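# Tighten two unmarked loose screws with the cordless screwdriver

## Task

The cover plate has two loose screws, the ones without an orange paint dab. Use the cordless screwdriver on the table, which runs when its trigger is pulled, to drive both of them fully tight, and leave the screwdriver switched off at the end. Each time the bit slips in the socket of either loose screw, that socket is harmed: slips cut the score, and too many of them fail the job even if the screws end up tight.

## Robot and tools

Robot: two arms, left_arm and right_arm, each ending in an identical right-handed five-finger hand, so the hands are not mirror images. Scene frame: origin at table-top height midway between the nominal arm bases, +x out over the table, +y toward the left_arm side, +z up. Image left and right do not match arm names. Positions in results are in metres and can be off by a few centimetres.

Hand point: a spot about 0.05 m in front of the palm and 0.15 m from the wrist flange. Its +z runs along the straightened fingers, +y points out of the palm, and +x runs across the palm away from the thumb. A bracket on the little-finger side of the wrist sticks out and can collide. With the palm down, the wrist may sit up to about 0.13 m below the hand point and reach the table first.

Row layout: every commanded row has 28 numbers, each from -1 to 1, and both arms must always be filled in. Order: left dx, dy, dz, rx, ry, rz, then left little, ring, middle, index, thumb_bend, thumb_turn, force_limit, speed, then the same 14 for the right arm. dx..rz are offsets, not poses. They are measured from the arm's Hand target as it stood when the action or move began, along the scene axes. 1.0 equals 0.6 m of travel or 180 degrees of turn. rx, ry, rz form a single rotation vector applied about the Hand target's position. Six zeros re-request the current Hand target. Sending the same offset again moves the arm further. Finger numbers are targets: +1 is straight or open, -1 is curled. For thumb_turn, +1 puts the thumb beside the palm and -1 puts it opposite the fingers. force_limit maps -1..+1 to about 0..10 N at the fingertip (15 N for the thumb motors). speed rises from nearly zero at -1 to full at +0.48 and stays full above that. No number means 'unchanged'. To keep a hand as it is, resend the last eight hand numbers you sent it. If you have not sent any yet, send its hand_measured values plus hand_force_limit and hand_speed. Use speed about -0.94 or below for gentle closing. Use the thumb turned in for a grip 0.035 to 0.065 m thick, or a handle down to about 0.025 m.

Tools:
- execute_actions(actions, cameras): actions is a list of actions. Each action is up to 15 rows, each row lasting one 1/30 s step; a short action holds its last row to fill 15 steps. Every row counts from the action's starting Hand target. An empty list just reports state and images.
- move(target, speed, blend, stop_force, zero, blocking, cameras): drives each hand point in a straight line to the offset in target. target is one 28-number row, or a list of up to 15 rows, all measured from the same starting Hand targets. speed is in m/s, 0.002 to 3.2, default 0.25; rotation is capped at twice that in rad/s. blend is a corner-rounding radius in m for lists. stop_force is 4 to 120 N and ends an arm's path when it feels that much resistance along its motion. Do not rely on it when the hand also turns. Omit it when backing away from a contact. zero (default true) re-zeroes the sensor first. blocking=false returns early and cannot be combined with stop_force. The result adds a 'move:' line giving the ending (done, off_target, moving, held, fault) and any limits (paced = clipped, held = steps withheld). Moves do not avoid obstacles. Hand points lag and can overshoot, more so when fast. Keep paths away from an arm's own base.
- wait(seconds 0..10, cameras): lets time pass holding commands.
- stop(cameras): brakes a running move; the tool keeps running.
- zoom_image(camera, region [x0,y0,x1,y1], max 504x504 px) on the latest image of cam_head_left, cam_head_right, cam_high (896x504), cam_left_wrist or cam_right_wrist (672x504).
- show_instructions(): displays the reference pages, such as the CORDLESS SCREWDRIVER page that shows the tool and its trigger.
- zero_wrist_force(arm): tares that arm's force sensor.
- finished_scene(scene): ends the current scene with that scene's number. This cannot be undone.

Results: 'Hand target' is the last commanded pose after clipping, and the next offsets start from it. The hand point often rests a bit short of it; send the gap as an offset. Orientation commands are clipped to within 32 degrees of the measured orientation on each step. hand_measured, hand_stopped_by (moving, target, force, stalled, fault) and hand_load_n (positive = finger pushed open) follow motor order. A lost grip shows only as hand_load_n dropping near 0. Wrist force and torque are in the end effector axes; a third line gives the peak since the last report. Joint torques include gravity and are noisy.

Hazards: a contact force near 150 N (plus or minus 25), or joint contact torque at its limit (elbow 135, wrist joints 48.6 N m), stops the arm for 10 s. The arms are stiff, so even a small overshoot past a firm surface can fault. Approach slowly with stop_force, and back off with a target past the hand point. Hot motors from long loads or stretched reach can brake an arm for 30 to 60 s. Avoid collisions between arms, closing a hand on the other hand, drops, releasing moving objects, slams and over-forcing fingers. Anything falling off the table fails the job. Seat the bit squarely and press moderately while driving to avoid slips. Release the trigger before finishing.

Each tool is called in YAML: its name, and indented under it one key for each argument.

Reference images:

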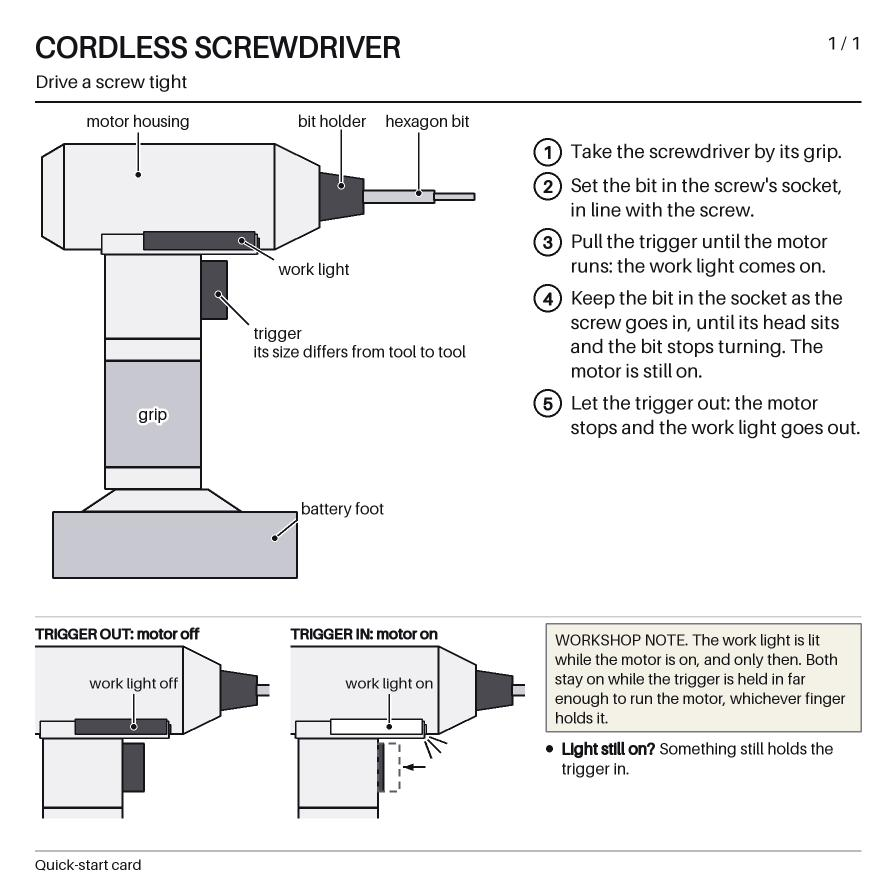

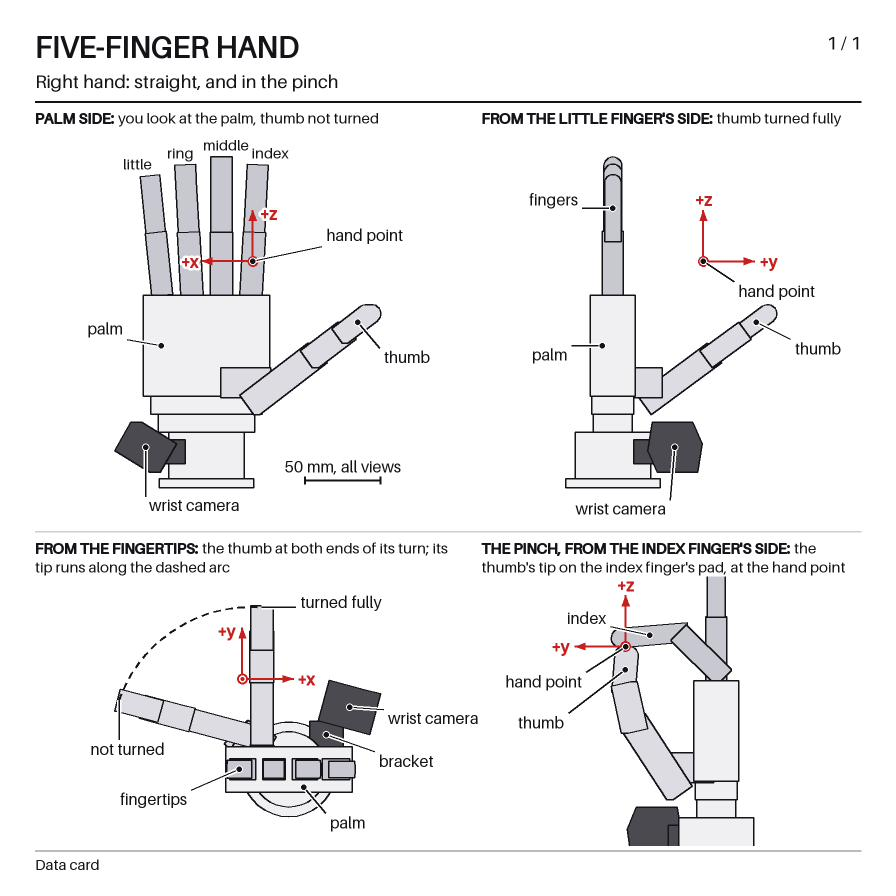

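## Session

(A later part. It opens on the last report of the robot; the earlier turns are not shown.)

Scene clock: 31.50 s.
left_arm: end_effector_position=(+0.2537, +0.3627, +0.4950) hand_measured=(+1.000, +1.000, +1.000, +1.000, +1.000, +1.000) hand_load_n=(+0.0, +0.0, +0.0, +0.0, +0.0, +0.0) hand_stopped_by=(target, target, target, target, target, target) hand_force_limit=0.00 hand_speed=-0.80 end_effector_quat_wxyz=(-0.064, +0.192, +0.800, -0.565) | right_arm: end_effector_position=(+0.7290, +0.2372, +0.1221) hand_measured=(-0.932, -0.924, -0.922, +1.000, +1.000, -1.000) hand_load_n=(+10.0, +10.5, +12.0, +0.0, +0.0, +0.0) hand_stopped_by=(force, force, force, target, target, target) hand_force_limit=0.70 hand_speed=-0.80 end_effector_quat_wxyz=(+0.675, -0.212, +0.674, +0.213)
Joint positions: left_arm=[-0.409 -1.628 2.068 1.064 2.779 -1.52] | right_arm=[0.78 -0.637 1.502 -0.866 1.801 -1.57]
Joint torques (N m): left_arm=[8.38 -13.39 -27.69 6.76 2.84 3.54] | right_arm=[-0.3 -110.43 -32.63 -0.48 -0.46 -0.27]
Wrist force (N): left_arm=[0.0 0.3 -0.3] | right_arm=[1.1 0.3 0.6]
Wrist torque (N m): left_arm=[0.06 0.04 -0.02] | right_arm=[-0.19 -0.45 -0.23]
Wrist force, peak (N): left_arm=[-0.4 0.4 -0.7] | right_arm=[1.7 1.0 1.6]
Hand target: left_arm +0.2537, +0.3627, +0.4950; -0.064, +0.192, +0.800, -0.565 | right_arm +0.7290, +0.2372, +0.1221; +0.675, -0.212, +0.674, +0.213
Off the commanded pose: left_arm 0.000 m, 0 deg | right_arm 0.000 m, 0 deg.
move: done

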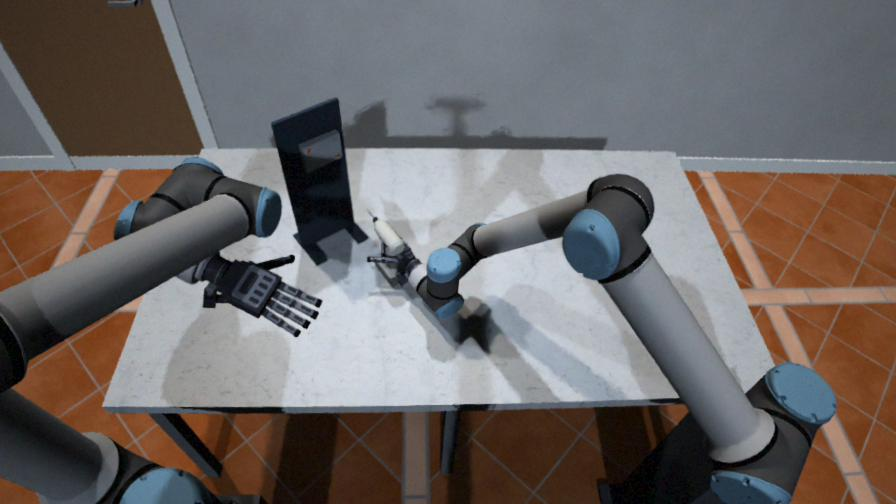

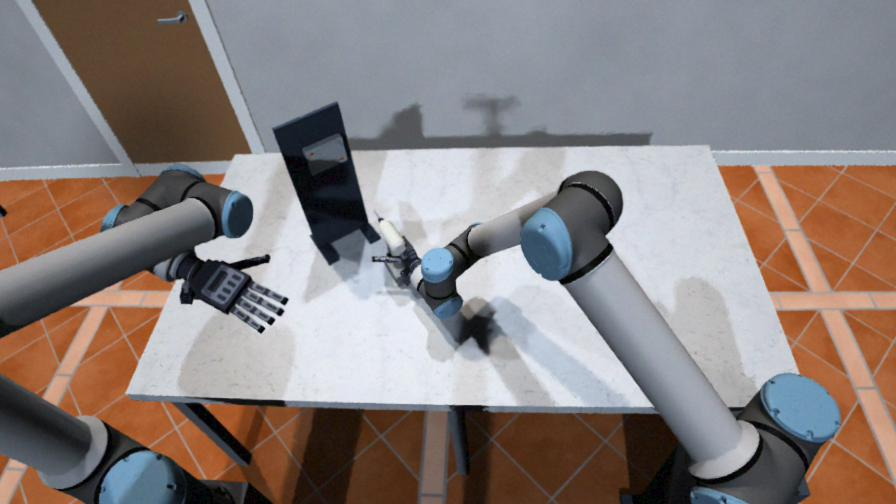

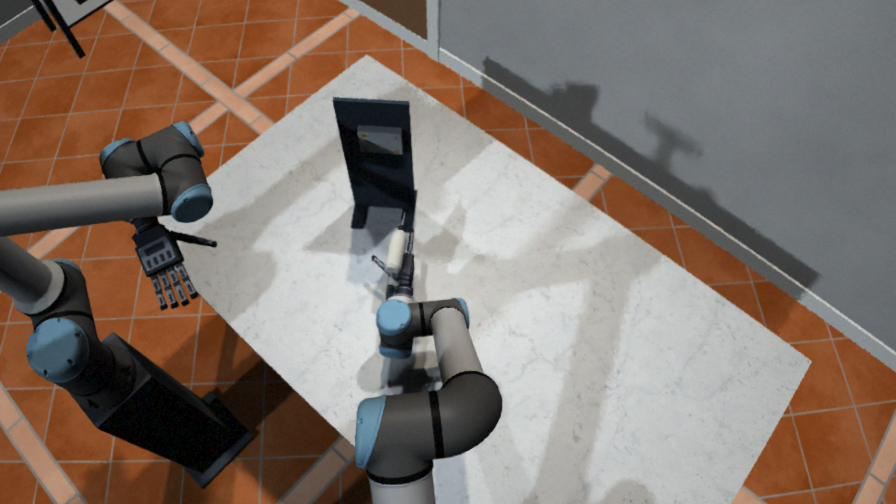

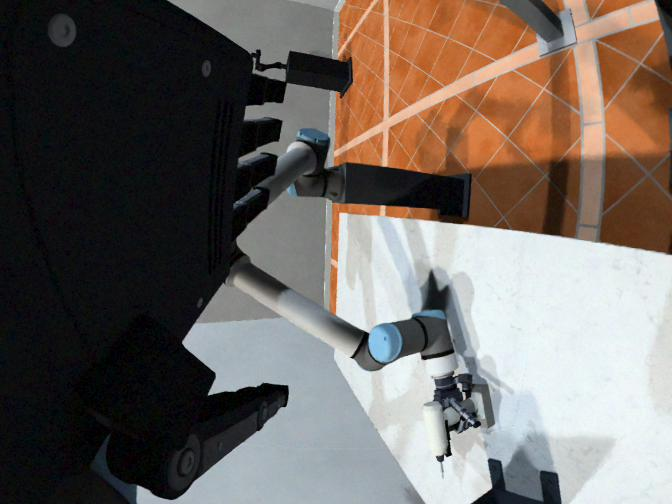

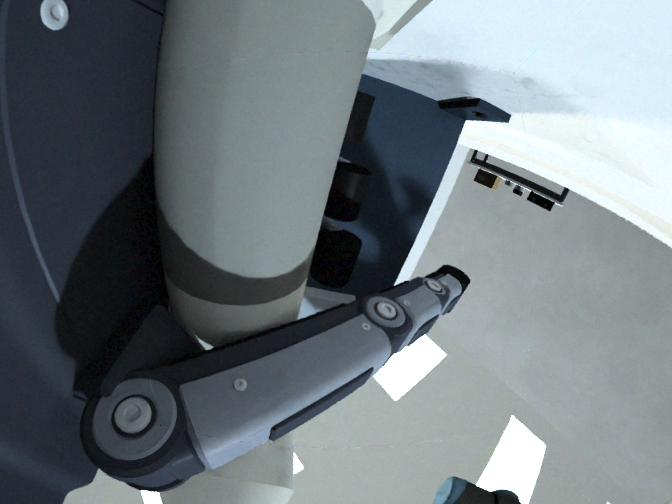

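move:
  target: [0,0,0,0,0,0,1,1,1,1,1,1,0,-0.8,0,0,0,0,0,0,-0.98,-0.98,-0.98,1,-0.95,-1,0.2,-0.8]
  cameras: []

move:
  target: [0,0,0,0,0,0,1,1,1,1,1,1,0,-0.8,0,0,0.02,0,0,0,-0.98,-0.98,-0.98,1,-0.95,-1,0.2,-0.8]
  speed: 0.05

zoom_image:
  camera: "cam_left_wrist"
  region: [400, 340, 560, 504]

zoom_image:
  camera: "cam_high"
  region: [340, 200, 460, 340]

Scene clock: 32.93 s.
left_arm: end_effector_position=(+0.2537, +0.3627, +0.4950) hand_measured=(+1.000, +1.000, +1.000, +1.000, +1.000, +1.000) hand_load_n=(+0.0, +0.0, +0.0, +0.0, +0.0, +0.0) hand_stopped_by=(target, target, target, target, target, target) hand_force_limit=0.00 hand_speed=-0.80 end_effector_quat_wxyz=(-0.064, +0.192, +0.800, -0.565) | right_arm: end_effector_position=(+0.7290, +0.2372, +0.1221) hand_measured=(-0.932, -0.924, -0.922, +1.000, +0.722, -1.000) hand_load_n=(+9.5, +10.0, +12.5, +0.0, +8.5, +3.0) hand_stopped_by=(force, force, force, target, force, target) hand_force_limit=0.20 hand_speed=-0.80 end_effector_quat_wxyz=(+0.675, -0.212, +0.674, +0.213)
Joint positions: left_arm=[-0.409 -1.628 2.068 1.064 2.779 -1.52] | right_arm=[0.78 -0.637 1.502 -0.866 1.801 -1.57]
Joint torques (N m): left_arm=[5.87 -11.72 -26.83 6.47 2.85 3.45] | right_arm=[3.8 -105.56 -30.86 -0.67 -0.51 -0.35]
Wrist force (N): left_arm=[0.1 0.4 -0.2] | right_arm=[-4.1 -1.7 -1.6]
Wrist torque (N m): left_arm=[0.08 0.02 0.00] | right_arm=[0.02 -0.17 -0.83]
Wrist force, peak (N): left_arm=[0.1 0.6 -0.6] | right_arm=[-4.6 -2.4 -1.4]
Hand target: left_arm +0.2537, +0.3627, +0.4950; -0.064, +0.192, +0.800, -0.565 | right_arm +0.7290, +0.2372, +0.1221; +0.675, -0.212, +0.674, +0.213
Off the commanded pose: left_arm 0.000 m, 0 deg | right_arm 0.000 m, 0 deg.
move: done

Scene clock: 33.63 s.
left_arm: end_effector_position=(+0.2537, +0.3627, +0.4950) hand_measured=(+1.000, +1.000, +1.000, +1.000, +1.000, +1.000) hand_load_n=(+0.0, +0.0, +0.0, +0.0, +0.0, +0.0) hand_stopped_by=(target, target, target, target, target, target) hand_force_limit=0.00 hand_speed=-0.80 end_effector_quat_wxyz=(-0.064, +0.192, +0.800, -0.565) | right_arm: end_effector_position=(+0.7290, +0.2372, +0.1342) hand_measured=(-0.932, -0.924, -0.922, +1.000, +0.722, -1.000) hand_load_n=(+7.5, +10.0, +13.0, +0.0, +5.0, +4.0) hand_stopped_by=(force, force, force, target, force, target) hand_force_limit=0.20 hand_speed=-0.80 end_effector_quat_wxyz=(+0.675, -0.212, +0.674, +0.213)
Joint positions: left_arm=[-0.409 -1.628 2.068 1.064 2.779 -1.52] | right_arm=[0.78 -0.652 1.504 -0.853 1.801 -1.57]
Joint torques (N m): left_arm=[8.19 -10.98 -27.25 6.84 2.74 3.29] | right_arm=[5.76 -100.41 -29.21 -5.89 -0.23 -0.3]
Wrist force (N): left_arm=[-0.5 0.2 -0.7] | right_arm=[7.7 0.7 -0.4]
Wrist torque (N m): left_arm=[0.06 0.13 -0.04] | right_arm=[-0.05 -0.23 0.12]
Wrist force, peak (N): left_arm=[-0.5 0.2 -0.7] | right_arm=[8.4 0.8 -0.6]
Hand target: left_arm +0.2537, +0.3627, +0.4950; -0.064, +0.192, +0.800, -0.565 | right_arm +0.7290, +0.2372, +0.1341; +0.675, -0.212, +0.674, +0.213
Off the commanded pose: left_arm 0.000 m, 0 deg | right_arm 0.000 m, 0 deg.
move: done

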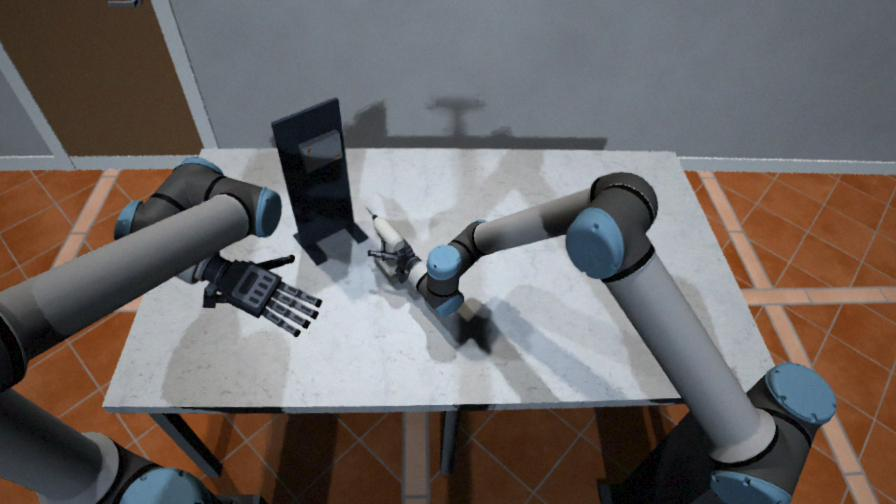

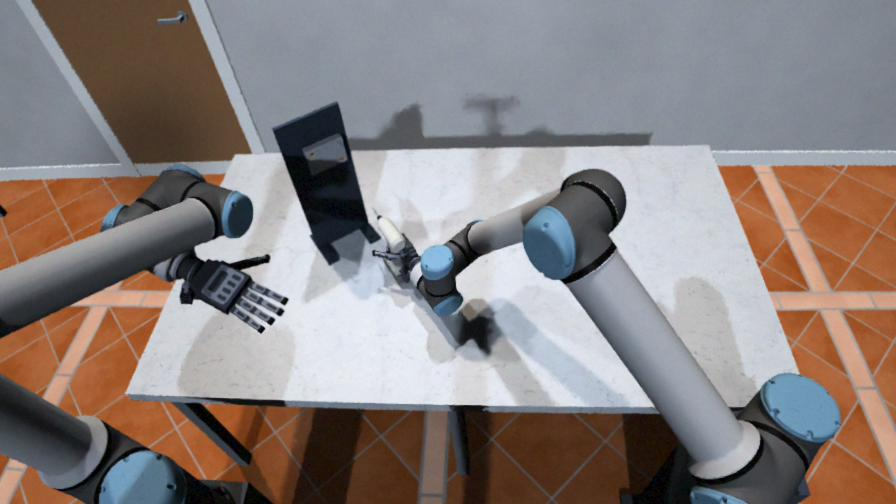

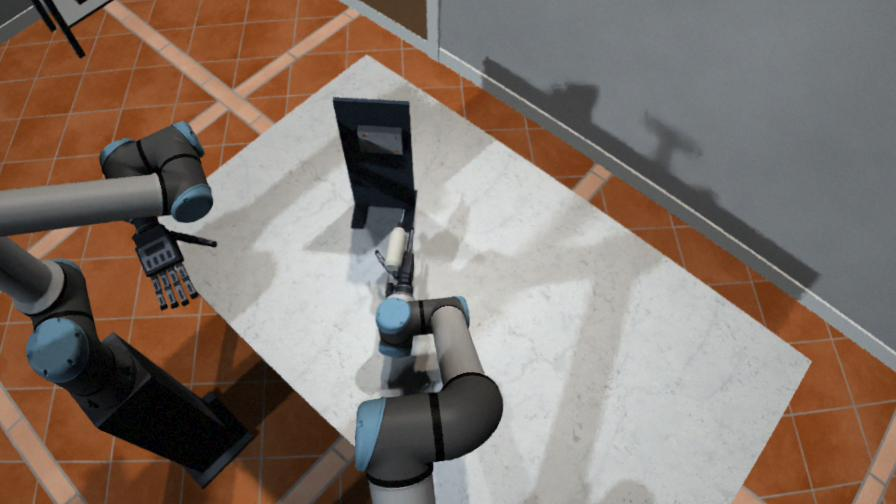

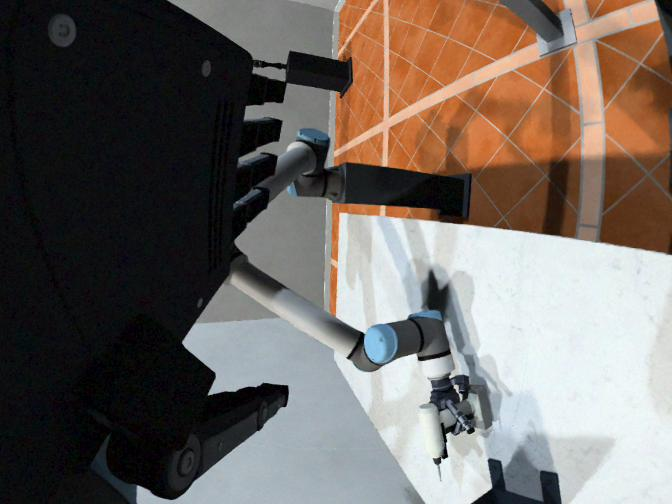

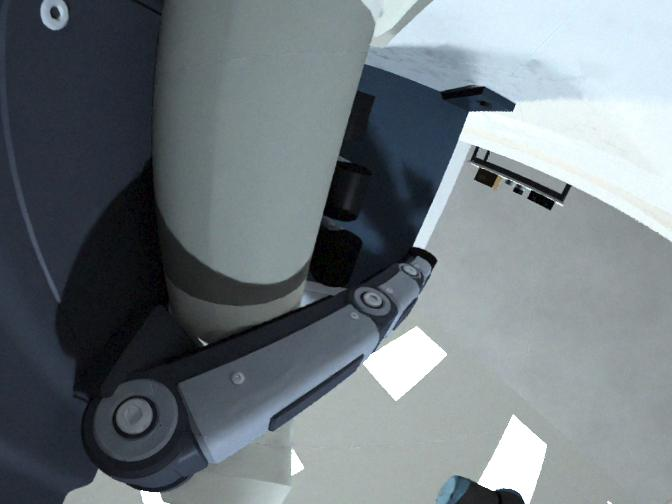

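Scaled by 3.073 (camera's finer frame: 960x720).

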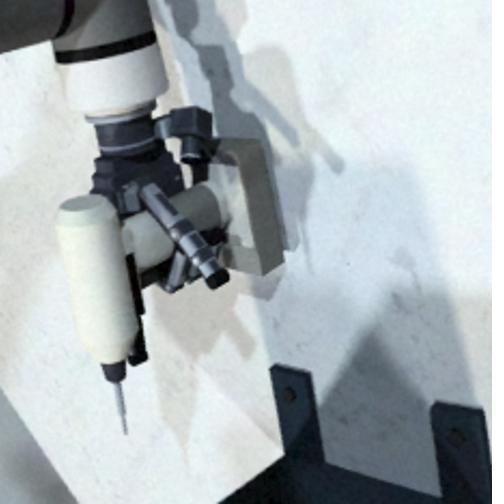

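Scaled by 3.600.

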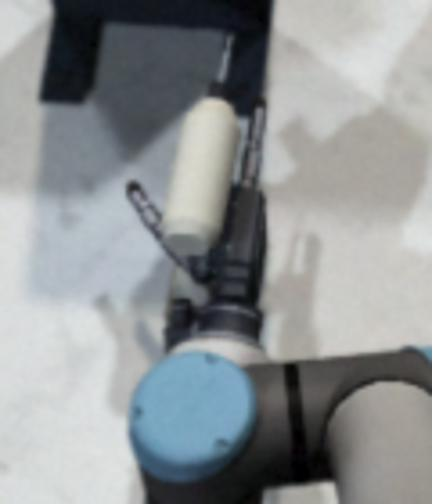

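move:
  target: [0,0,0,0,0,0,1,1,1,1,1,1,0,-0.8,-0.153,-0.013,0.21,0,0,0,-0.98,-0.98,-0.98,1,-0.95,-1,0.2,-0.8]
  speed: 0.12

zoom_image:
  camera: "cam_head_right"
  region: [260, 90, 440, 270]

zoom_image:
  camera: "cam_head_left"
  region: [260, 90, 440, 270]

zoom_image:
  camera: "cam_high"
  region: [320, 80, 460, 260]

zoom_image:
  camera: "cam_left_wrist"
  region: [380, 300, 580, 504]

zoom_image:
  camera: "cam_right_wrist"
  region: [100, 0, 600, 500]

Scene clock: 35.83 s.
left_arm: end_effector_position=(+0.2537, +0.3627, +0.4950) hand_measured=(+1.000, +1.000, +1.000, +1.000, +1.000, +1.000) hand_load_n=(+0.0, +0.0, +0.0, +0.0, +0.0, +0.0) hand_stopped_by=(target, target, target, target, target, target) hand_force_limit=0.00 hand_speed=-0.80 end_effector_quat_wxyz=(-0.064, +0.192, +0.800, -0.565) | right_arm: end_effector_position=(+0.6370, +0.2294, +0.2599) hand_measured=(-0.932, -0.924, -0.922, +1.000, +0.722, -1.000) hand_load_n=(+7.5, +10.0, +13.0, +0.0, +5.0, +4.0) hand_stopped_by=(force, force, force, target, force, target) hand_force_limit=0.20 hand_speed=-0.80 end_effector_quat_wxyz=(+0.675, -0.212, +0.674, +0.213)
Joint positions: left_arm=[-0.409 -1.628 2.068 1.064 2.779 -1.52] | right_arm=[0.858 -0.858 1.624 -0.767 1.88 -1.57]
Joint torques (N m): left_arm=[3.8 -9.34 -27.74 6.83 2.16 3.56] | right_arm=[-15.94 -91.84 -44.85 -7.01 -1.94 -1.2]
Wrist force (N): left_arm=[-0.2 0.1 -0.1] | right_arm=[8.6 0.3 -0.7]
Wrist torque (N m): left_arm=[0.03 0.06 -0.02] | right_arm=[-0.09 -0.34 0.15]
Wrist force, peak (N): left_arm=[-0.2 0.6 -0.8] | right_arm=[9.8 -0.4 1.0]
Hand target: left_arm +0.2537, +0.3627, +0.4950; -0.064, +0.192, +0.800, -0.565 | right_arm +0.6372, +0.2294, +0.2601; +0.675, -0.212, +0.674, +0.213
Off the commanded pose: left_arm 0.000 m, 0 deg | right_arm 0.000 m, 0 deg.
move: done

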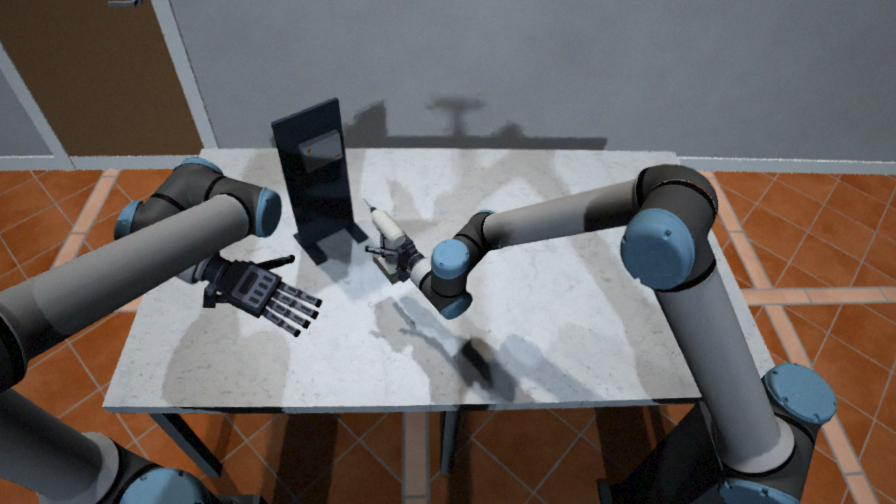

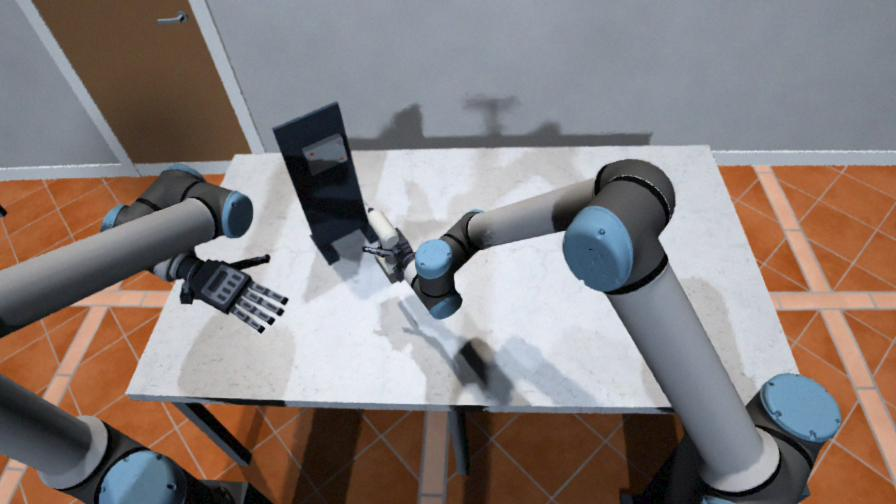

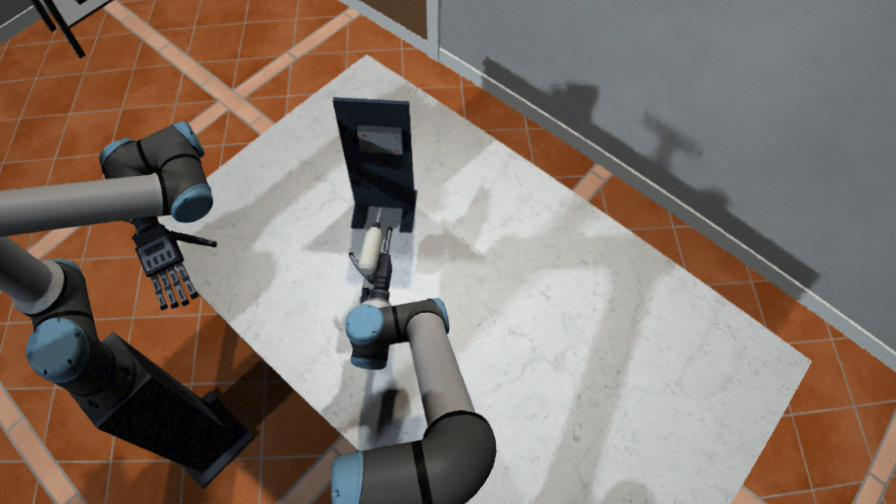

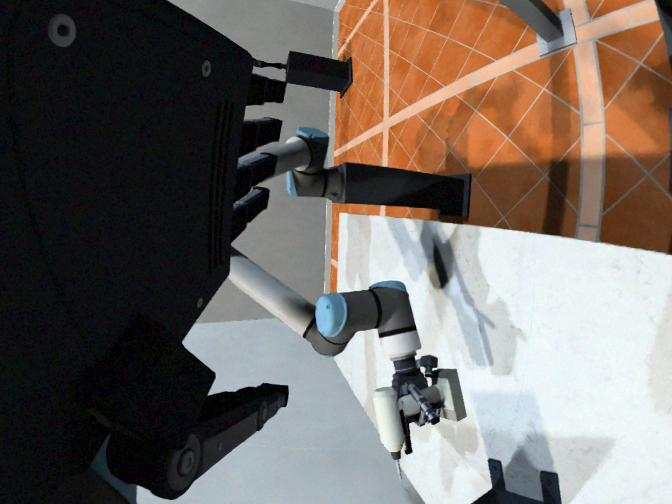

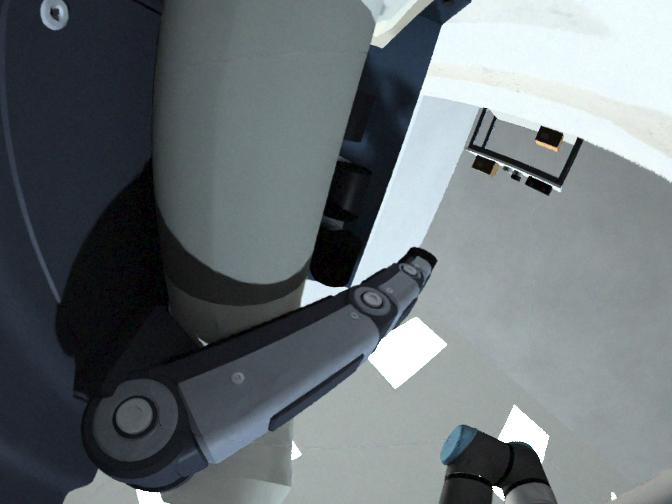

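Scaled by 2.800.

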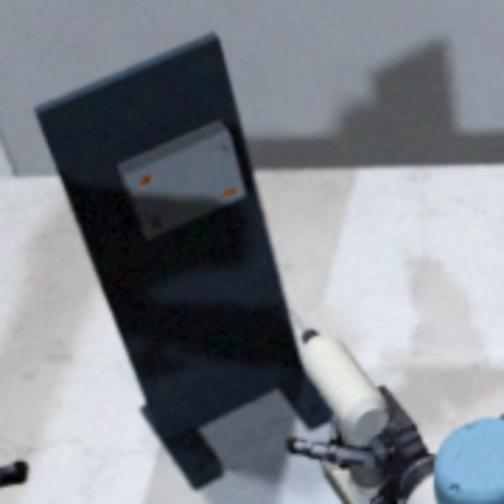

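Scaled by 2.800.

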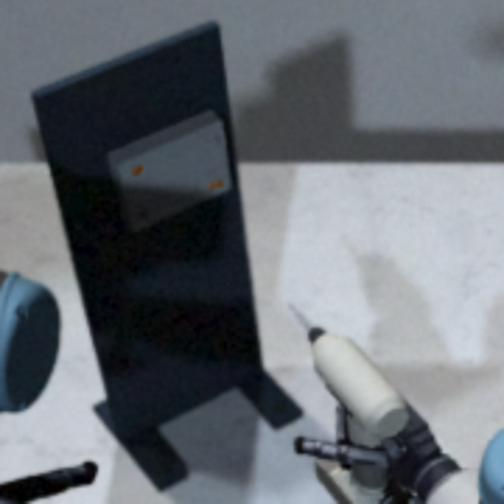

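Scaled by 2.800.

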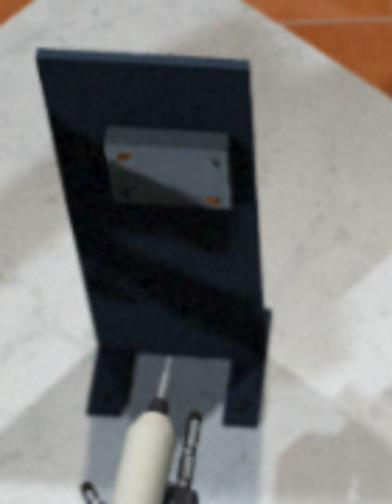

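Scaled by 2.471 (camera's finer frame: 960x720).

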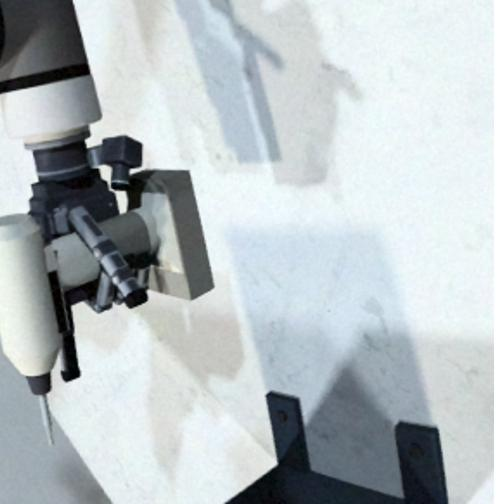

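Scaled by 1.008 (camera's finer frame: 960x720).

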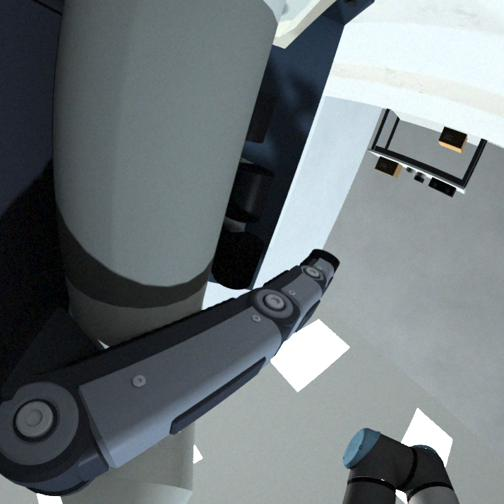

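move:
  target: [0,0,0,0,0,0,1,1,1,1,1,1,0,-0.8,0.056,-0.022,0.25,0,0,0,-0.98,-0.98,-0.98,1,-0.95,-1,0.2,-0.8]
  speed: 0.12

zoom_image:
  camera: "cam_head_right"
  region: [280, 90, 440, 250]

zoom_image:
  camera: "cam_head_left"
  region: [280, 90, 440, 250]

zoom_image:
  camera: "cam_high"
  region: [320, 80, 460, 220]

Scene clock: 38.20 s.
left_arm: end_effector_position=(+0.2537, +0.3627, +0.4950) hand_measured=(+1.000, +1.000, +1.000, +1.000, +1.000, +1.000) hand_load_n=(+0.0, +0.0, -0.5, +0.0, +0.0, -0.5) hand_stopped_by=(target, target, target, target, target, target) hand_force_limit=0.00 hand_speed=-0.80 end_effector_quat_wxyz=(-0.064, +0.192, +0.800, -0.565) | right_arm: end_effector_position=(+0.6709, +0.2162, +0.4101) hand_measured=(-0.932, -0.924, -0.922, +1.000, +0.722, -1.000) hand_load_n=(+8.0, +10.0, +13.5, +0.0, +5.0, +4.5) hand_stopped_by=(force, force, force, target, force, target) hand_force_limit=0.20 hand_speed=-0.80 end_effector_quat_wxyz=(+0.675, -0.212, +0.674, +0.213)
Joint positions: left_arm=[-0.409 -1.628 2.068 1.064 2.779 -1.52] | right_arm=[0.815 -1.004 1.556 -0.553 1.837 -1.57]
Joint torques (N m): left_arm=[5.72 -10.51 -27.64 6.82 2.35 3.56] | right_arm=[14.95 -87.6 -37.18 -6.92 2.31 0.93]
Wrist force (N): left_arm=[0.3 -0.1 -0.4] | right_arm=[8.1 0.8 -0.7]
Wrist torque (N m): left_arm=[0.01 0.01 -0.01] | right_arm=[-0.04 -0.28 0.14]
Wrist force, peak (N): left_arm=[-0.3 0.6 -0.5] | right_arm=[10.5 0.9 -1.0]
Hand target: left_arm +0.2537, +0.3627, +0.4950; -0.064, +0.192, +0.800, -0.565 | right_arm +0.6708, +0.2162, +0.4101; +0.675, -0.212, +0.674, +0.213
Off the commanded pose: left_arm 0.000 m, 0 deg | right_arm 0.000 m, 0 deg.
move: done

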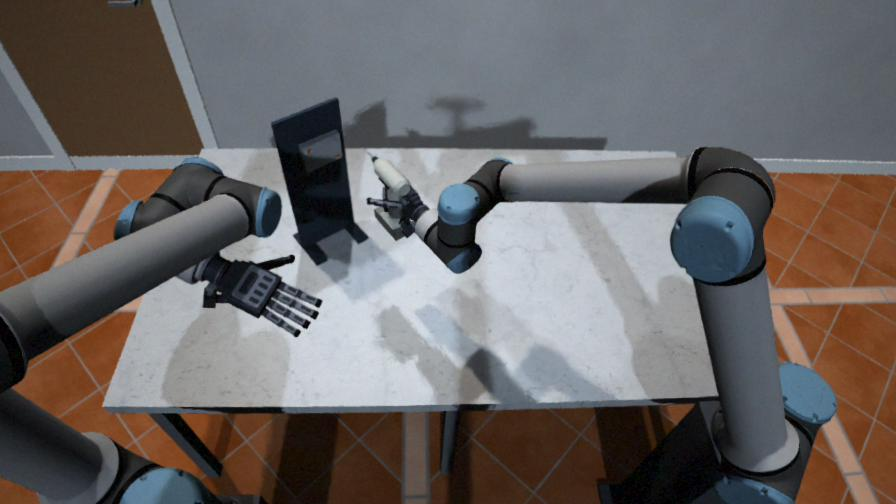

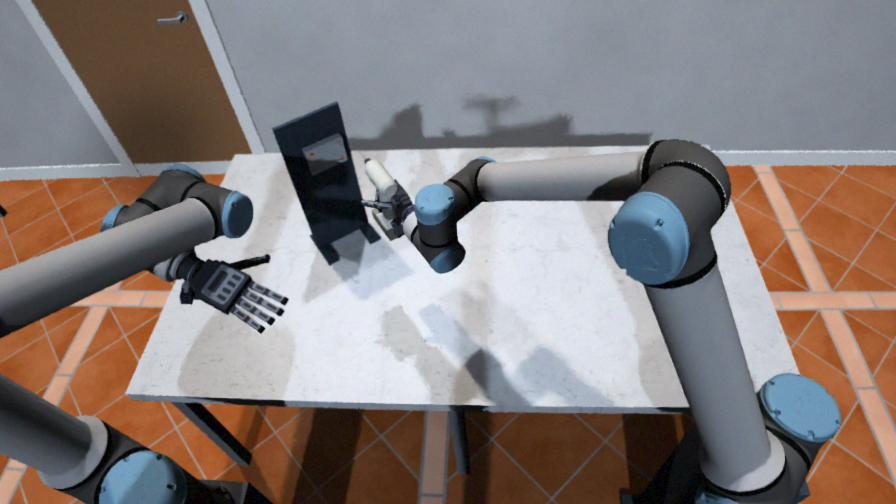

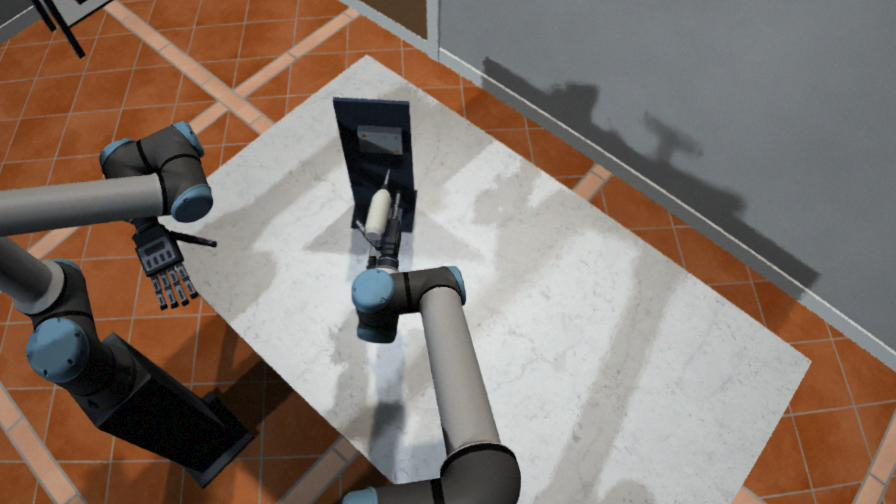

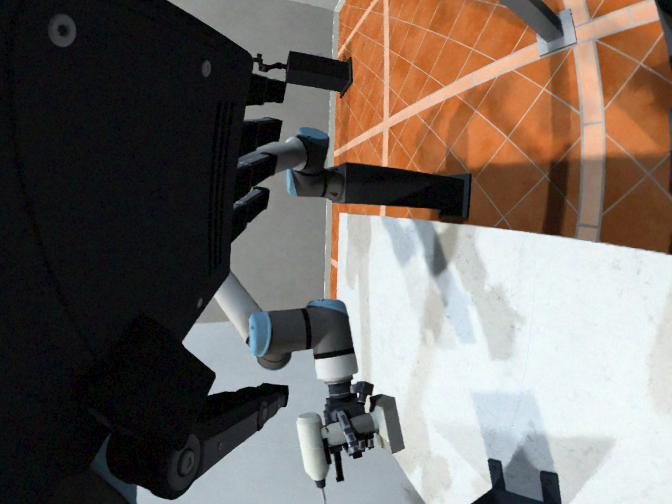

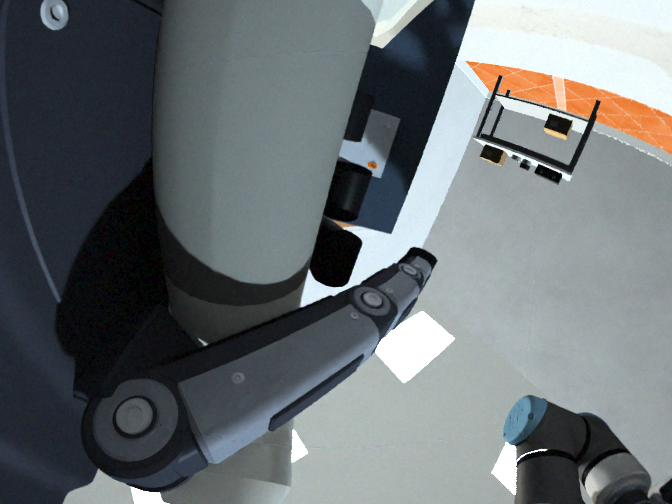

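Scaled by 3.150.

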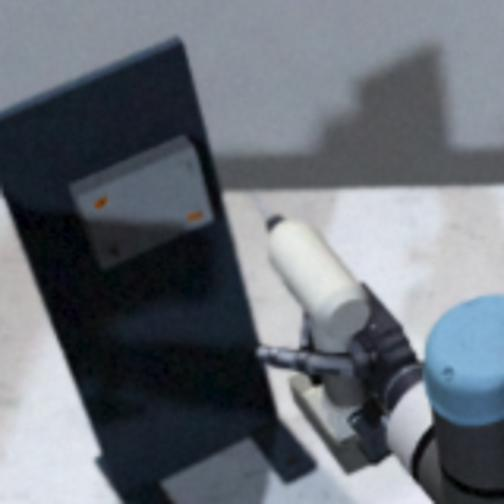

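Scaled by 3.150.

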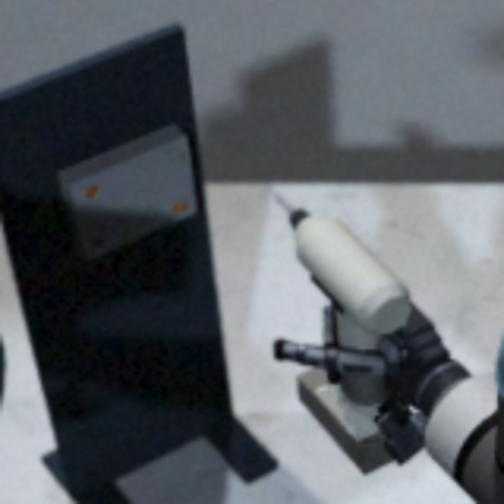

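Scaled by 3.600.

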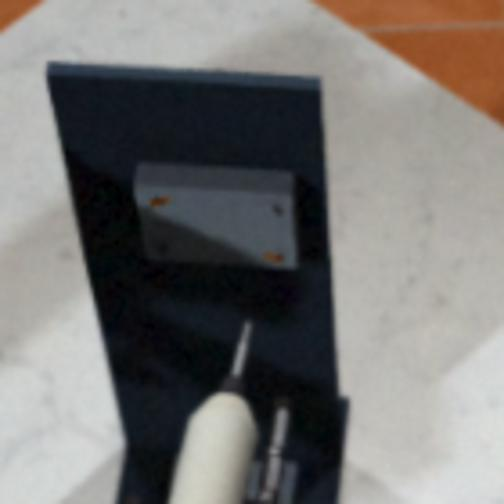

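move:
  target: [0.72,0.42,0.02,0,0,0.222,1,1,1,1,1,1,0,-0.8,0,0,0,0,0,0,-0.98,-0.98,-0.98,1,-0.95,-1,0.2,-0.8]
  speed: 0.3

zoom_image:
  camera: "cam_left_wrist"
  region: [200, 0, 672, 504]

Scene clock: 41.03 s.
left_arm: end_effector_position=(+0.6856, +0.6147, +0.5069) hand_measured=(+1.000, +1.000, +1.000, +1.000, +1.000, +1.000) hand_load_n=(+0.0, +0.0, +0.0, +0.0, +0.0, +0.0) hand_stopped_by=(target, target, target, target, target, target) hand_force_limit=0.00 hand_speed=-0.80 end_effector_quat_wxyz=(+0.133, -0.092, +0.818, -0.553) | right_arm: end_effector_position=(+0.6708, +0.2162, +0.4101) hand_measured=(-0.932, -0.924, -0.922, +1.000, +0.722, -1.000) hand_load_n=(+8.0, +10.0, +13.5, +0.0, +4.5, +4.5) hand_stopped_by=(force, force, force, target, force, target) hand_force_limit=0.20 hand_speed=-0.80 end_effector_quat_wxyz=(+0.675, -0.212, +0.674, +0.213)
Joint positions: left_arm=[0.084 -1.157 1.38 0.805 2.716 -2.033] | right_arm=[0.816 -1.004 1.556 -0.553 1.837 -1.57]
Joint torques (N m): left_arm=[-4.88 -60.65 -47.19 5.12 3.4 -1.54] | right_arm=[13.86 -101.07 -40.18 -2.11 1.95 1.32]
Wrist force (N): left_arm=[-0.1 -0.1 -0.7] | right_arm=[7.9 0.6 -0.5]
Wrist torque (N m): left_arm=[0.02 0.04 0.01] | right_arm=[-0.08 -0.26 0.13]
Wrist force, peak (N): left_arm=[-2.6 0.9 -0.9] | right_arm=[8.3 0.1 -0.7]
Hand target: left_arm +0.6857, +0.6147, +0.5070; +0.133, -0.092, +0.817, -0.553 | right_arm +0.6708, +0.2162, +0.4101; +0.675, -0.212, +0.674, +0.213
Off the commanded pose: left_arm 0.000 m, 0 deg | right_arm 0.000 m, 0 deg.
move: done

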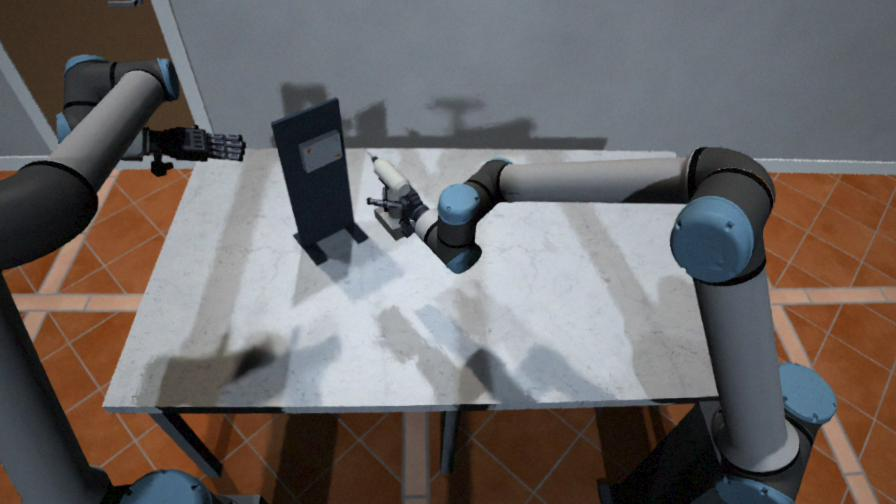

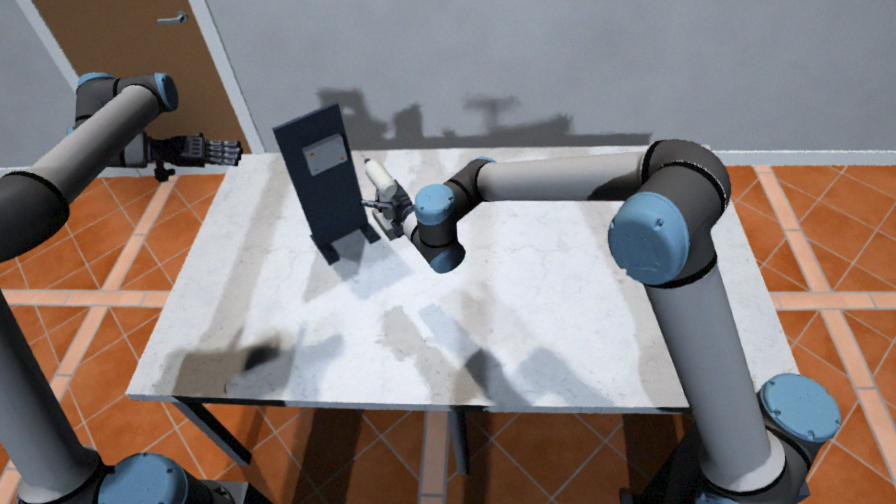

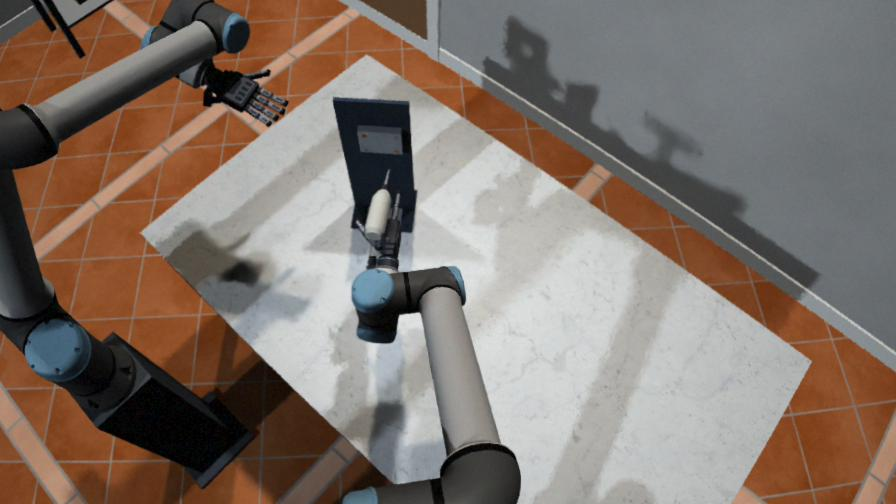

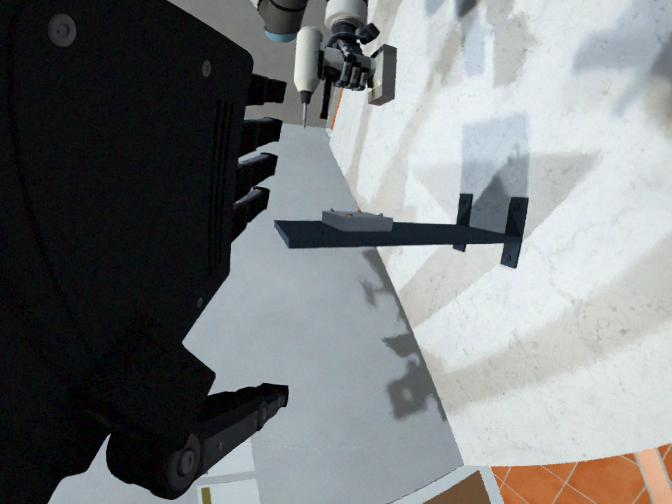

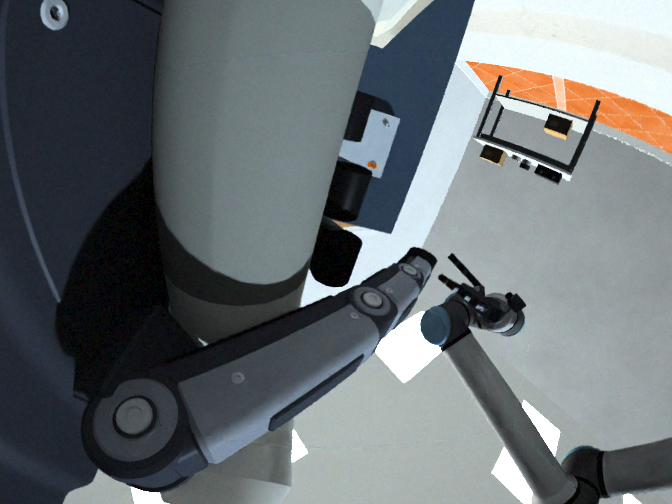

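Scaled by 1.000.

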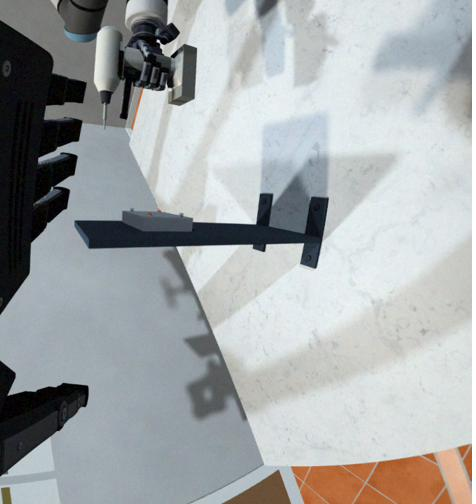

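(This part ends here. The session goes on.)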